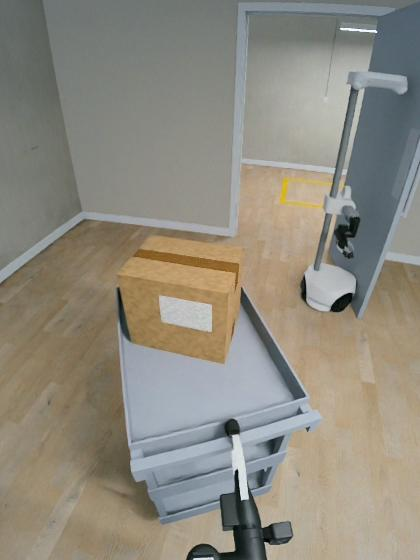

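Request:
move(blocking=false, r2={"base":{"translate_m":0.016,"strafe_m":0.145},"contact_limits":{"translate_m":0.8}}, cameras=[])

Request:
wait(seconds=2.5, cameras=[])

Request:
move(blocking=false, r2={"base":{"rotate_rad":-0.107},"pace":"slow","contact_limits":{"rotate_rad":0.8}}, cameras=[])

Request:
wait(seconds=2, cameras=[])

Request:
move(blocking=false, r2={"base":{"translate_m":0.0,"strafe_m":0.146},"contact_limits":{"translate_m":0.8}}, cameras=[])

Request:
wait(seconds=2.5, cameras=[])

Request:
move(blocking=false, r2={"base":{"rotate_rad":-0.107},"pace":"slow","contact_limits":{"rotate_rad":0.8}}, cameras=[])

Request:
wait(seconds=2, cameras=[])

Request:
move(blocking=false, r2={"base":{"translate_m":-0.015,"strafe_m":0.145},"contact_limits":{"translate_m":0.8}}, cameras=[])

Request:
wait(seconds=2.5, cameras=[])

Request:
move(blocking=false, r2={"base":{"rotate_rad":-0.105},"pace":"slow","contact_limits":{"rotate_rad":0.8}}, cameras=[])

Request:
wait(seconds=2, cameras=["r2_head_camera","r1_head_right_camera"])

Scene clock: 734.70 s.
move: r2 moving
r1: as last shown
r1.lidar_m: 2.07 0.28 0.25 - 0.25 0.26 0.70 1.20 1.36 2.78 1.64 1.21
r1.motor_effort: lift_m=+21(21) arm_m=+4(4) wheel_0=-10(10) wheel_1=+1(1) wheel_2=-1(1)
r1.servo_current: wrist_yaw_rad=46(59) wrist_pitch_rad=39(52) wrist_roll_rad=46(59) gripper_m=39(52)
r1.wrist_depth_mm: - - - - - - - / - - - - - - 904 / - - - - - - 904 / - - - - - - - / - - - - - - - / - - - 198 1281 1808 - / 1756 1618 178 183 154 - -
r2.base_odometry: x=-0.574 y=-1.314 heading=-1.805
r2.turned_by_wheels: -0.001
r2.turned_by_imu: -0.001
r2.base_tilt: forward=-0.7 right=+0.1
r2.lidar_m: 0.36 0.36 2.35 2.33 2.80 2.83 2.86 2.71 2.41 2.41 2.91 0.43
r2.base_status: translate_m moving; strafe_m moving
r2.joint_positions: lift_m=+0.680 arm_m=+0.000 wrist_yaw_rad=-0.007 wrist_pitch_rad=+0.000 wrist_roll_rad=+1.568 gripper_m=-0.014
r2.joint_status: not commanded
r2.measured_speeds: translate_m=+0.015 strafe_m=+0.131 rotate_rad=-0.002 lift_m=+0.000 arm_m=+0.000 wrist_yaw_rad=-0.042 wrist_pitch_rad=+0.000 wrist_roll_rad=+0.000
r2.motor_effort: lift_m=+16(16) arm_m=-4(4) wheel_0=-12(13) wheel_1=+10(11) wheel_2=-11(11)
r2.servo_current: wrist_yaw_rad=52(52) wrist_pitch_rad=46(46) wrist_roll_rad=46(59) gripper_m=78(91)
r2.contact_limits: translate_m 0.8
r2.hand_pose: x=+0.4587 y=-0.0893 z=+0.8584 quat_wxyz=(+0.708, +0.706, -0.002, -0.002) (m; r2's base frame)
r2.wrist_depth_mm: - - - 259 274 285 283 / - - - 260 262 1756 1229 / - - - 250 252 1808 549 / - - 609 185 244 831 - / - - 473 179 236 820 - / - - 189 173 181 - - / - - 525 - 221 - -
pictures: none
No camera images: "cameras" was empty.

Scene clock: 735.97 s.
earlier move: r2 done
r1.base_odometry: x=-1.495 y=+1.404 heading=-3.136
r1.turned_by_wheels: +0.000
r1.turned_by_imu: +0.000
r1.base_tilt: forward=-1.6 right=+1.3
r1.lidar_m: 4.98 0.26 0.25 - 0.25 0.28 0.73 1.22 1.39 2.77 1.49 1.20
r1.base_status: not commanded
r1.joint_positions: lift_m=+0.500 arm_m=+0.000 wrist_yaw_rad=-0.001 wrist_pitch_rad=+0.002 wrist_roll_rad=+0.000 gripper_m=-0.020
r1.joint_status: not commanded
r1.measured_speeds: all 0
r1.motor_effort: lift_m=+21(21) arm_m=+4(4) wheel_0=-10(10) wheel_1=+1(1) wheel_2=-1(1)
r1.servo_current: wrist_yaw_rad=46(65) wrist_pitch_rad=39(52) wrist_roll_rad=46(72) gripper_m=39(52)
r1.hand_pose: x=+0.4592 y=-0.0877 z=+0.6774 quat_wxyz=(+1.000, +0.000, +0.001, -0.001) (m; r1's base frame)
r1.wrist_depth_mm: - - - - - - - / - - - - - - 931 / - - - - - - 946 / - - - - - - - / - - - - - - - / - - - 198 1756 1661 - / 1661 1576 179 185 154 - -
r2.base_odometry: x=-0.469 y=-1.352 heading=-1.804
r2.turned_by_wheels: +0.001
r2.turned_by_imu: -0.001
r2.base_tilt: forward=-0.7 right=+0.1
r2.lidar_m: 0.37 0.41 2.23 2.25 2.63 2.81 2.84 2.86 2.52 2.54 3.01 0.44
r2.base_status: done
r2.joint_positions: lift_m=+0.680 arm_m=+0.000 wrist_yaw_rad=-0.005 wrist_pitch_rad=+0.000 wrist_roll_rad=+1.568 gripper_m=-0.014
r2.joint_status: not commanded
r2.measured_speeds: all 0
r2.motor_effort: lift_m=+16(16) arm_m=-4(4) wheel_0=-1(18) wheel_1=+2(13) wheel_2=-10(13)
r2.servo_current: wrist_yaw_rad=46(65) wrist_pitch_rad=46(46) wrist_roll_rad=52(59) gripper_m=78(91)
r2.contact_limits: translate_m 0.8
r2.hand_pose: x=+0.4588 y=-0.0890 z=+0.8584 quat_wxyz=(+0.708, +0.706, -0.002, -0.002) (m; r2's base frame)
r2.wrist_depth_mm: - - - 172 232 1618 1205 / - - - 172 230 1661 574 / - - 597 172 231 820 - / - - 469 172 230 820 - / - - 500 172 230 820 - / - - 189 171 181 831 - / - - 609 - 229 - -
wait: 1.27 of 2.5 s (r2 has come to rest)
pictures: none
No camera images: "cameras" was empty.

Scene clock: 736.47 s.
move: r2 moving
r1: as last shown
r1.lidar_m: 4.97 0.29 0.25 - 0.25 0.26 0.70 1.21 1.39 2.79 1.54 1.20
r1.motor_effort: lift_m=+21(21) arm_m=+4(4) wheel_0=-9(10) wheel_1=+1(1) wheel_2=-1(1)
r1.servo_current: wrist_yaw_rad=46(59) wrist_pitch_rad=33(46) wrist_roll_rad=46(65) gripper_m=39(46)
r1.wrist_depth_mm: - - - - - - - / - - - - - - 917 / - - - - - - 931 / - - - - - - - / - - - - - - - / - - - 198 1708 1708 - / 1661 1618 179 183 154 - -
r2.base_odometry: x=-0.469 y=-1.352 heading=-1.898
r2.turned_by_wheels: -0.094
r2.turned_by_imu: -0.091
r2.base_tilt: forward=-0.6 right=+0.0
r2.lidar_m: 0.38 0.38 2.26 2.24 2.53 2.82 2.82 3.00 2.52 2.51 2.84 0.43
r2.base_status: rotate_rad moving
r2.joint_positions: lift_m=+0.680 arm_m=+0.000 wrist_yaw_rad=+0.004 wrist_pitch_rad=+0.000 wrist_roll_rad=+1.568 gripper_m=-0.014
r2.joint_status: not commanded
r2.measured_speeds: translate_m=+0.001 strafe_m=-0.001 rotate_rad=-0.175 lift_m=+0.000 arm_m=+0.000 wrist_yaw_rad=+0.000 wrist_pitch_rad=+0.000 wrist_roll_rad=+0.000
r2.motor_effort: lift_m=+16(16) arm_m=-4(4) wheel_0=+8(10) wheel_1=+4(8) wheel_2=+9(11)
r2.servo_current: wrist_yaw_rad=46(65) wrist_pitch_rad=39(46) wrist_roll_rad=39(52) gripper_m=78(91)
r2.contact_limits: rotate_rad 0.8
r2.hand_pose: x=+0.4597 y=-0.0862 z=+0.8584 quat_wxyz=(+0.708, +0.706, +0.001, +0.002) (m; r2's base frame)
r2.wrist_depth_mm: - - - 190 251 274 1078 / - - - 187 247 1808 1205 / - - - 183 242 820 - / - - 508 180 237 831 - / - - 480 177 235 809 - / - - 189 173 181 798 - / - - 554 - 227 - -
pictures: none
No camera images: "cameras" was empty.

Scene clock: 736.90 s.
earlier move: r2 done
r1.base_odometry: x=-1.495 y=+1.404 heading=-3.136
r1.turned_by_wheels: +0.000
r1.turned_by_imu: +0.000
r1.base_tilt: forward=-1.6 right=+1.3
r1.lidar_m: 4.97 0.31 0.25 - 0.25 0.26 0.68 1.22 1.39 2.77 1.55 1.18
r1.base_status: not commanded
r1.joint_positions: lift_m=+0.500 arm_m=+0.000 wrist_yaw_rad=-0.001 wrist_pitch_rad=+0.002 wrist_roll_rad=+0.000 gripper_m=-0.020
r1.joint_status: not commanded
r1.measured_speeds: all 0
r1.motor_effort: lift_m=+21(21) arm_m=+4(4) wheel_0=-10(10) wheel_1=+1(1) wheel_2=-1(1)
r1.servo_current: wrist_yaw_rad=46(59) wrist_pitch_rad=39(46) wrist_roll_rad=46(65) gripper_m=39(46)
r1.hand_pose: x=+0.4592 y=-0.0877 z=+0.6774 quat_wxyz=(+1.000, +0.000, +0.001, -0.001) (m; r1's base frame)
r1.wrist_depth_mm: - - - - - - - / - - - - - - 931 / - - - - - - 946 / - - - - - - - / - - - - - - - / - - - 198 1756 1661 - / 1661 1576 179 183 154 - -
r2.base_odometry: x=-0.469 y=-1.352 heading=-1.910
r2.turned_by_wheels: -0.012
r2.turned_by_imu: -0.011
r2.base_tilt: forward=-0.7 right=+0.1
r2.lidar_m: 0.36 0.37 2.24 2.24 2.50 2.83 2.80 3.03 2.51 2.51 2.84 0.45
r2.base_status: done
r2.joint_positions: lift_m=+0.680 arm_m=+0.000 wrist_yaw_rad=+0.003 wrist_pitch_rad=+0.000 wrist_roll_rad=+1.568 gripper_m=-0.014
r2.joint_status: not commanded
r2.measured_speeds: all 0
r2.motor_effort: lift_m=+16(16) arm_m=-4(4) wheel_0=+2(10) wheel_1=+3(8) wheel_2=+6(11)
r2.servo_current: wrist_yaw_rad=46(65) wrist_pitch_rad=39(46) wrist_roll_rad=52(59) gripper_m=85(91)
r2.contact_limits: rotate_rad 0.8
r2.hand_pose: x=+0.4596 y=-0.0865 z=+0.8584 quat_wxyz=(+0.708, +0.706, +0.001, +0.001) (m; r2's base frame)
r2.wrist_depth_mm: - - - 195 259 272 283 / - - - 191 252 1756 1205 / - - - 186 246 1661 - / - - 544 182 239 831 - / - - 473 178 236 809 - / - - 189 173 182 - - / - - 544 - 225 - -
wait: 0.43 of 2 s (r2 has come to rest)
pictures: none
No camera images: "cameras" was empty.

Scene clock: 737.40 s.
move: r2 moving
r1: as last shown
r1.lidar_m: 4.96 0.29 0.25 - 0.25 0.27 0.70 1.21 1.36 2.76 1.51 1.20
r1.servo_current: wrist_yaw_rad=46(52) wrist_pitch_rad=39(46) wrist_roll_rad=39(52) gripper_m=46(46)
r1.wrist_depth_mm: - - - - - - - / - - - - - - 917 / - - - - - - 946 / - - - - - - - / - - - - - 1863 - / - - - 198 1863 1808 - / 1661 1618 179 183 154 - -
r2.base_odometry: x=-0.435 y=-1.364 heading=-1.911
r2.turned_by_wheels: +0.000
r2.turned_by_imu: +0.000
r2.base_tilt: forward=-0.7 right=+0.1
r2.lidar_m: 0.37 0.35 2.22 2.20 2.48 2.82 2.80 3.06 2.57 2.53 2.87 0.45
r2.base_status: translate_m moving; strafe_m moving
r2.joint_positions: lift_m=+0.680 arm_m=+0.000 wrist_yaw_rad=-0.004 wrist_pitch_rad=+0.000 wrist_roll_rad=+1.568 gripper_m=-0.014
r2.joint_status: not commanded
r2.measured_speeds: translate_m=+0.001 strafe_m=+0.142 rotate_rad=-0.006 lift_m=+0.000 arm_m=+0.000 wrist_yaw_rad=-0.033 wrist_pitch_rad=+0.000 wrist_roll_rad=+0.000
r2.motor_effort: lift_m=+16(16) arm_m=-4(4) wheel_0=-10(16) wheel_1=+11(12) wheel_2=+0(5)
r2.servo_current: wrist_yaw_rad=59(59) wrist_pitch_rad=33(46) wrist_roll_rad=39(52) gripper_m=78(85)
r2.contact_limits: translate_m 0.8
r2.hand_pose: x=+0.4590 y=-0.0886 z=+0.8584 quat_wxyz=(+0.708, +0.706, -0.002, -0.001) (m; r2's base frame)
r2.wrist_depth_mm: - - - 194 258 1430 1098 / - - - 190 251 1618 1205 / - - - 185 245 1661 - / - - 530 180 238 842 - / - - 477 177 234 809 - / - - 189 172 181 - - / - - 554 - 224 - -
pictures: none
No camera images: "cameras" was empty.

Scene clock: 738.60 s.
earlier move: r2 done
r1.base_odometry: x=-1.495 y=+1.404 heading=-3.136
r1.turned_by_wheels: +0.000
r1.turned_by_imu: +0.000
r1.base_tilt: forward=-1.6 right=+1.3
r1.lidar_m: 4.98 0.28 0.25 - 0.25 0.27 0.70 1.20 1.37 2.77 1.43 1.24
r1.base_status: not commanded
r1.joint_positions: lift_m=+0.500 arm_m=+0.000 wrist_yaw_rad=-0.001 wrist_pitch_rad=+0.002 wrist_roll_rad=+0.000 gripper_m=-0.020
r1.joint_status: not commanded
r1.measured_speeds: all 0
r1.motor_effort: lift_m=+21(21) arm_m=+4(4) wheel_0=-9(10) wheel_1=+1(1) wheel_2=-1(1)
r1.servo_current: wrist_yaw_rad=39(72) wrist_pitch_rad=39(52) wrist_roll_rad=39(72) gripper_m=46(46)
r1.hand_pose: x=+0.4592 y=-0.0877 z=+0.6774 quat_wxyz=(+1.000, +0.000, +0.001, -0.001) (m; r1's base frame)
r1.wrist_depth_mm: - - - - - - - / - - - - - - 976 / - - - - - - 1025 / - - - - - - - / - - - - - - - / - - - 199 - 1756 - / 1618 1576 179 184 154 - -
r2.base_odometry: x=-0.332 y=-1.400 heading=-1.910
r2.turned_by_wheels: +0.000
r2.turned_by_imu: +0.000
r2.base_tilt: forward=-0.7 right=+0.1
r2.lidar_m: 0.38 0.42 2.06 2.09 2.32 2.79 2.77 3.16 2.67 2.66 2.95 0.42
r2.base_status: done
r2.joint_positions: lift_m=+0.680 arm_m=+0.000 wrist_yaw_rad=-0.005 wrist_pitch_rad=+0.000 wrist_roll_rad=+1.568 gripper_m=-0.014
r2.joint_status: not commanded
r2.measured_speeds: all 0
r2.motor_effort: lift_m=+16(16) arm_m=-4(4) wheel_0=+0(17) wheel_1=+2(12) wheel_2=+0(5)
r2.servo_current: wrist_yaw_rad=59(65) wrist_pitch_rad=39(46) wrist_roll_rad=46(52) gripper_m=85(91)
r2.contact_limits: translate_m 0.8
r2.hand_pose: x=+0.4589 y=-0.0888 z=+0.8584 quat_wxyz=(+0.708, +0.706, -0.002, -0.002) (m; r2's base frame)
r2.wrist_depth_mm: - - - 164 221 1661 1229 / - - - 166 224 1708 - / - - 539 167 225 809 - / - - 459 168 228 820 - / - - 508 170 229 831 - / - - 189 171 181 - - / - - - - 233 - -
wait: 1.20 of 2.5 s (r2 has come to rest)
pictures: none
No camera images: "cameras" was empty.

Scene clock: 739.10 s.
move: r2 moving
r1: as last shown
r1.lidar_m: 4.96 0.29 0.25 - 0.25 0.26 0.70 1.22 1.37 2.76 1.44 1.21
r1.servo_current: wrist_yaw_rad=46(52) wrist_pitch_rad=46(52) wrist_roll_rad=52(59) gripper_m=46(46)
r1.wrist_depth_mm: - - - - - - - / - - - - - - 960 / - - - - - - 960 / - - - - - - - / - - - - - - - / - - - 198 - 1708 - / 1661 1618 179 183 154 - -
r2.base_odometry: x=-0.332 y=-1.400 heading=-2.004
r2.turned_by_wheels: -0.094
r2.turned_by_imu: -0.091
r2.base_tilt: forward=-0.7 right=+0.1
r2.lidar_m: 0.38 0.38 2.11 2.08 2.22 2.83 2.79 2.99 2.72 2.63 2.87 0.44
r2.base_status: rotate_rad moving
r2.joint_positions: lift_m=+0.680 arm_m=+0.000 wrist_yaw_rad=+0.004 wrist_pitch_rad=+0.000 wrist_roll_rad=+1.568 gripper_m=-0.014
r2.joint_status: not commanded
r2.measured_speeds: translate_m=+0.000 strafe_m=-0.001 rotate_rad=-0.172 lift_m=+0.000 arm_m=+0.000 wrist_yaw_rad=+0.000 wrist_pitch_rad=+0.000 wrist_roll_rad=+0.000
r2.motor_effort: lift_m=+16(16) arm_m=-4(4) wheel_0=+6(11) wheel_1=+3(8) wheel_2=+10(10)
r2.servo_current: wrist_yaw_rad=39(59) wrist_pitch_rad=39(46) wrist_roll_rad=59(59) gripper_m=78(85)
r2.contact_limits: rotate_rad 0.8
r2.hand_pose: x=+0.4597 y=-0.0862 z=+0.8584 quat_wxyz=(+0.708, +0.706, +0.001, +0.002) (m; r2's base frame)
r2.wrist_depth_mm: - - - 181 241 1661 1138 / - - - 179 238 1708 1138 / - - - 178 236 820 - / - - 473 176 235 820 - / - - 488 175 233 831 - / - - 189 173 182 809 - / - - 591 - 229 - -
pictures: none
No camera images: "cameras" was empty.

Scene clock: 739.53 s.
earlier move: r2 done
r1.base_odometry: x=-1.495 y=+1.404 heading=-3.136
r1.turned_by_wheels: +0.000
r1.turned_by_imu: +0.000
r1.base_tilt: forward=-1.6 right=+1.3
r1.lidar_m: 4.97 0.29 0.25 - 0.25 0.26 0.70 1.22 1.36 2.76 1.49 1.24
r1.base_status: not commanded
r1.joint_positions: lift_m=+0.500 arm_m=+0.000 wrist_yaw_rad=-0.001 wrist_pitch_rad=+0.002 wrist_roll_rad=+0.000 gripper_m=-0.020
r1.joint_status: not commanded
r1.measured_speeds: all 0
r1.motor_effort: lift_m=+21(21) arm_m=+4(4) wheel_0=-10(10) wheel_1=+1(1) wheel_2=-1(1)
r1.servo_current: wrist_yaw_rad=59(65) wrist_pitch_rad=39(52) wrist_roll_rad=52(59) gripper_m=39(52)
r1.hand_pose: x=+0.4592 y=-0.0877 z=+0.6774 quat_wxyz=(+1.000, +0.000, +0.001, -0.001) (m; r1's base frame)
r1.wrist_depth_mm: - - - - - - - / - - - - - - 960 / - - - - - - 960 / - - - - - - - / - - - - - - - / - - - 198 - 1756 - / 1661 1618 178 184 154 - -
r2.base_odometry: x=-0.332 y=-1.400 heading=-2.016
r2.turned_by_wheels: -0.012
r2.turned_by_imu: -0.011
r2.base_tilt: forward=-0.7 right=+0.1
r2.lidar_m: 0.38 0.39 2.13 2.09 2.23 2.84 2.78 2.99 2.72 2.63 2.87 0.44
r2.base_status: done
r2.joint_positions: lift_m=+0.680 arm_m=+0.000 wrist_yaw_rad=+0.004 wrist_pitch_rad=+0.000 wrist_roll_rad=+1.568 gripper_m=-0.014
r2.joint_status: not commanded
r2.measured_speeds: all 0
r2.motor_effort: lift_m=+16(16) arm_m=-4(4) wheel_0=+3(11) wheel_1=+4(8) wheel_2=+7(10)
r2.servo_current: wrist_yaw_rad=52(59) wrist_pitch_rad=39(46) wrist_roll_rad=39(59) gripper_m=85(85)
r2.contact_limits: rotate_rad 0.8
r2.hand_pose: x=+0.4597 y=-0.0862 z=+0.8584 quat_wxyz=(+0.708, +0.706, +0.001, +0.002) (m; r2's base frame)
r2.wrist_depth_mm: - - - 186 248 276 1078 / - - - 183 242 1661 1229 / - - - 180 240 798 - / - - 496 178 236 842 - / - - 484 176 234 820 - / - - 189 174 182 809 - / - - 574 - 227 - -
wait: 0.43 of 2 s (r2 has come to rest)
pictures: none
No camera images: "cameras" was empty.

Scene clock: 740.03 s.
move: r2 moving
r1: as last shown
r1.lidar_m: 4.96 0.29 0.25 - 0.25 0.26 0.71 1.21 1.38 2.77 1.48 1.22
r1.motor_effort: lift_m=+21(21) arm_m=+4(4) wheel_0=-10(10) wheel_1=+1(1) wheel_2=+0(1)
r1.servo_current: wrist_yaw_rad=46(65) wrist_pitch_rad=39(46) wrist_roll_rad=46(59) gripper_m=46(46)
r1.wrist_depth_mm: - - - - - - - / - - - - - - 976 / - - - - - - 976 / - - - - - - - / - - - - - - - / - - - 198 - 1756 - / 1661 1576 179 183 154 - -
r2.base_odometry: x=-0.299 y=-1.412 heading=-2.016
r2.turned_by_wheels: +0.000
r2.turned_by_imu: +0.000
r2.base_tilt: forward=-0.7 right=+0.1
r2.lidar_m: 0.36 0.37 2.11 2.05 2.18 2.83 2.78 3.00 2.74 2.68 2.88 0.44
r2.base_status: translate_m moving; strafe_m moving
r2.joint_positions: lift_m=+0.680 arm_m=+0.000 wrist_yaw_rad=-0.002 wrist_pitch_rad=+0.000 wrist_roll_rad=+1.568 gripper_m=-0.014
r2.joint_status: not commanded
r2.measured_speeds: translate_m=-0.014 strafe_m=+0.133 rotate_rad=-0.002 lift_m=+0.000 arm_m=+0.000 wrist_yaw_rad=-0.027 wrist_pitch_rad=+0.000 wrist_roll_rad=+0.000
r2.motor_effort: lift_m=+16(16) arm_m=-4(4) wheel_0=-13(14) wheel_1=+9(12) wheel_2=+4(9)
r2.servo_current: wrist_yaw_rad=46(59) wrist_pitch_rad=33(46) wrist_roll_rad=46(59) gripper_m=91(91)
r2.contact_limits: translate_m 0.8
r2.hand_pose: x=+0.4591 y=-0.0880 z=+0.8584 quat_wxyz=(+0.708, +0.706, -0.001, -0.001) (m; r2's base frame)
r2.wrist_depth_mm: - - - 184 245 1661 1138 / - - - 181 241 1661 1160 / - - - 179 238 809 - / - - 480 178 235 831 - / - - 480 176 233 809 - / - - 189 173 181 - - / - - 574 - 227 - -
pictures: none
No camera images: "cameras" was empty.

Scene clock: 741.30 s.
earlier move: r2 done
r1.base_odometry: x=-1.495 y=+1.404 heading=-3.136
r1.turned_by_wheels: +0.000
r1.turned_by_imu: +0.000
r1.base_tilt: forward=-1.6 right=+1.2
r1.lidar_m: 4.96 0.30 0.25 - 0.25 0.27 0.69 1.20 1.35 2.78 1.46 1.26
r1.base_status: not commanded
r1.joint_positions: lift_m=+0.500 arm_m=+0.000 wrist_yaw_rad=-0.001 wrist_pitch_rad=+0.002 wrist_roll_rad=+0.000 gripper_m=-0.020
r1.joint_status: not commanded
r1.measured_speeds: all 0
r1.motor_effort: lift_m=+21(21) arm_m=+4(4) wheel_0=-10(10) wheel_1=+1(1) wheel_2=-1(1)
r1.servo_current: wrist_yaw_rad=52(72) wrist_pitch_rad=39(46) wrist_roll_rad=52(65) gripper_m=46(46)
r1.hand_pose: x=+0.4592 y=-0.0877 z=+0.6774 quat_wxyz=(+1.000, +0.000, +0.001, -0.001) (m; r1's base frame)
r1.wrist_depth_mm: - - - - - - - / - - - - - - 991 / - - - - - - 991 / - - - - - - - / - - - - - - - / - - - 198 - 1921 1708 / 1708 1618 179 183 154 1281 -
r2.base_odometry: x=-0.194 y=-1.449 heading=-2.016
r2.turned_by_wheels: +0.000
r2.turned_by_imu: +0.000
r2.base_tilt: forward=-0.7 right=+0.1
r2.lidar_m: 0.40 0.43 1.97 1.94 2.07 2.83 2.76 2.98 2.83 2.81 2.99 0.43
r2.base_status: done
r2.joint_positions: lift_m=+0.680 arm_m=+0.000 wrist_yaw_rad=-0.006 wrist_pitch_rad=+0.000 wrist_roll_rad=+1.568 gripper_m=-0.014
r2.joint_status: not commanded
r2.measured_speeds: all 0
r2.motor_effort: lift_m=+16(16) arm_m=-4(4) wheel_0=-2(16) wheel_1=+2(12) wheel_2=+2(9)
r2.servo_current: wrist_yaw_rad=39(65) wrist_pitch_rad=46(46) wrist_roll_rad=39(65) gripper_m=78(91)
r2.contact_limits: translate_m 0.8
r2.hand_pose: x=+0.4588 y=-0.0891 z=+0.8584 quat_wxyz=(+0.708, +0.706, -0.002, -0.002) (m; r2's base frame)
r2.wrist_depth_mm: - - - 156 211 1618 1205 / - - - 159 215 750 - / - - 500 162 220 - - / - - 466 164 224 809 - / - - 530 168 228 842 - / - - 190 171 181 - - / - - - - 236 - 512
wait: 1.27 of 2.5 s (r2 has come to rest)
pictures: none
No camera images: "cameras" was empty.

Scene clock: 741.80 s.
move: r2 moving
r1: as last shown
r1.base_tilt: forward=-1.6 right=+1.3
r1.lidar_m: 4.96 0.27 0.25 - 0.25 0.26 0.71 1.20 1.37 2.77 1.48 1.28
r1.servo_current: wrist_yaw_rad=46(65) wrist_pitch_rad=52(52) wrist_roll_rad=52(59) gripper_m=46(46)
r1.wrist_depth_mm: - - - - - - - / - - - - - - 1008 / - - - - - - 976 / - - - - - - - / - - - - - - - / - - - 198 - 1863 1661 / 1708 1576 178 184 154 - -
r2.base_odometry: x=-0.194 y=-1.449 heading=-2.109
r2.turned_by_wheels: -0.093
r2.turned_by_imu: -0.090
r2.base_tilt: forward=-0.7 right=+0.1
r2.lidar_m: 0.37 0.41 2.01 1.93 1.99 2.78 2.75 2.88 2.92 2.79 2.92 0.44
r2.base_status: rotate_rad moving
r2.joint_positions: lift_m=+0.680 arm_m=+0.000 wrist_yaw_rad=+0.005 wrist_pitch_rad=+0.000 wrist_roll_rad=+1.568 gripper_m=-0.014
r2.joint_status: not commanded
r2.measured_speeds: translate_m=-0.001 strafe_m=-0.002 rotate_rad=-0.164 lift_m=+0.000 arm_m=+0.000 wrist_yaw_rad=+0.000 wrist_pitch_rad=+0.000 wrist_roll_rad=+0.000
r2.motor_effort: lift_m=+16(16) arm_m=-4(4) wheel_0=+8(10) wheel_1=+4(9) wheel_2=+10(11)
r2.servo_current: wrist_yaw_rad=52(65) wrist_pitch_rad=39(46) wrist_roll_rad=46(52) gripper_m=85(85)
r2.contact_limits: rotate_rad 0.8
r2.hand_pose: x=+0.4597 y=-0.0861 z=+0.8584 quat_wxyz=(+0.708, +0.706, +0.002, +0.002) (m; r2's base frame)
r2.wrist_depth_mm: - - - 171 229 1618 1205 / - - - 172 229 1661 574 / - - 585 172 230 820 - / - - 466 172 232 820 - / - - 504 173 232 820 - / - - 189 174 181 - - / - - - - 232 - -
pictures: none
No camera images: "cameras" was empty.

Scene clock: 742.23 s.
earlier move: r2 done
r1.base_odometry: x=-1.495 y=+1.404 heading=-3.136
r1.turned_by_wheels: +0.000
r1.turned_by_imu: +0.000
r1.base_tilt: forward=-1.6 right=+1.3
r1.lidar_m: 4.99 0.28 0.25 - 0.25 0.27 0.68 1.21 1.36 2.75 1.48 1.26
r1.base_status: not commanded
r1.joint_positions: lift_m=+0.500 arm_m=+0.000 wrist_yaw_rad=-0.001 wrist_pitch_rad=+0.002 wrist_roll_rad=+0.000 gripper_m=-0.020
r1.joint_status: not commanded
r1.measured_speeds: all 0
r1.motor_effort: lift_m=+21(21) arm_m=+4(4) wheel_0=-10(10) wheel_1=+1(1) wheel_2=-1(1)
r1.servo_current: wrist_yaw_rad=39(65) wrist_pitch_rad=46(52) wrist_roll_rad=33(59) gripper_m=46(46)
r1.hand_pose: x=+0.4592 y=-0.0877 z=+0.6774 quat_wxyz=(+1.000, +0.000, +0.001, -0.001) (m; r1's base frame)
r1.wrist_depth_mm: - - - - - - - / - - - - - - 991 / - - - - - - 1008 / - - - - - - - / - - - - - - - / - - - 199 - 1921 1708 / 1661 1618 179 183 154 - -
r2.base_odometry: x=-0.194 y=-1.449 heading=-2.120
r2.turned_by_wheels: -0.011
r2.turned_by_imu: -0.010
r2.base_tilt: forward=-0.6 right=+0.1
r2.lidar_m: 0.38 0.39 2.02 1.93 2.02 2.76 2.77 2.86 2.92 2.79 2.91 0.43
r2.base_status: done
r2.joint_positions: lift_m=+0.680 arm_m=+0.000 wrist_yaw_rad=+0.005 wrist_pitch_rad=+0.000 wrist_roll_rad=+1.568 gripper_m=-0.014
r2.joint_status: not commanded
r2.measured_speeds: all 0
r2.motor_effort: lift_m=+16(16) arm_m=-4(4) wheel_0=+4(10) wheel_1=+5(9) wheel_2=+7(11)
r2.servo_current: wrist_yaw_rad=46(65) wrist_pitch_rad=39(46) wrist_roll_rad=46(52) gripper_m=85(85)
r2.contact_limits: rotate_rad 0.8
r2.hand_pose: x=+0.4597 y=-0.0861 z=+0.8584 quat_wxyz=(+0.708, +0.706, +0.002, +0.002) (m; r2's base frame)
r2.wrist_depth_mm: - - - 175 236 1661 1118 / - - - 175 234 1756 549 / - - 615 174 233 820 - / - - 473 174 233 831 - / - - 500 174 232 820 - / - - 189 173 182 820 - / - - 603 - 231 - -
wait: 0.43 of 2 s (r2 has come to rest)
pictures: r1_head_right_camera, r2_head_camera
Images, in order (width x height): r1_head_right_camera 420x672, r2_head_camera 420x560.

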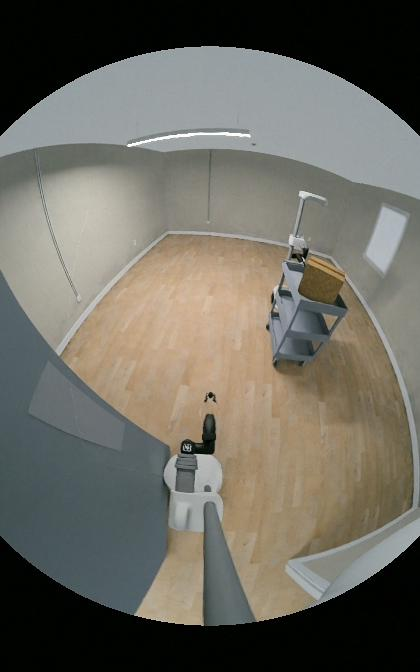

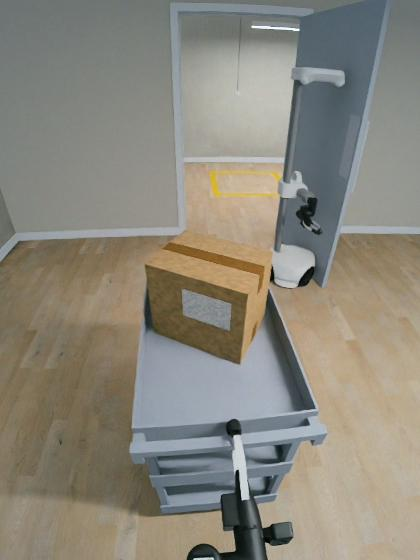

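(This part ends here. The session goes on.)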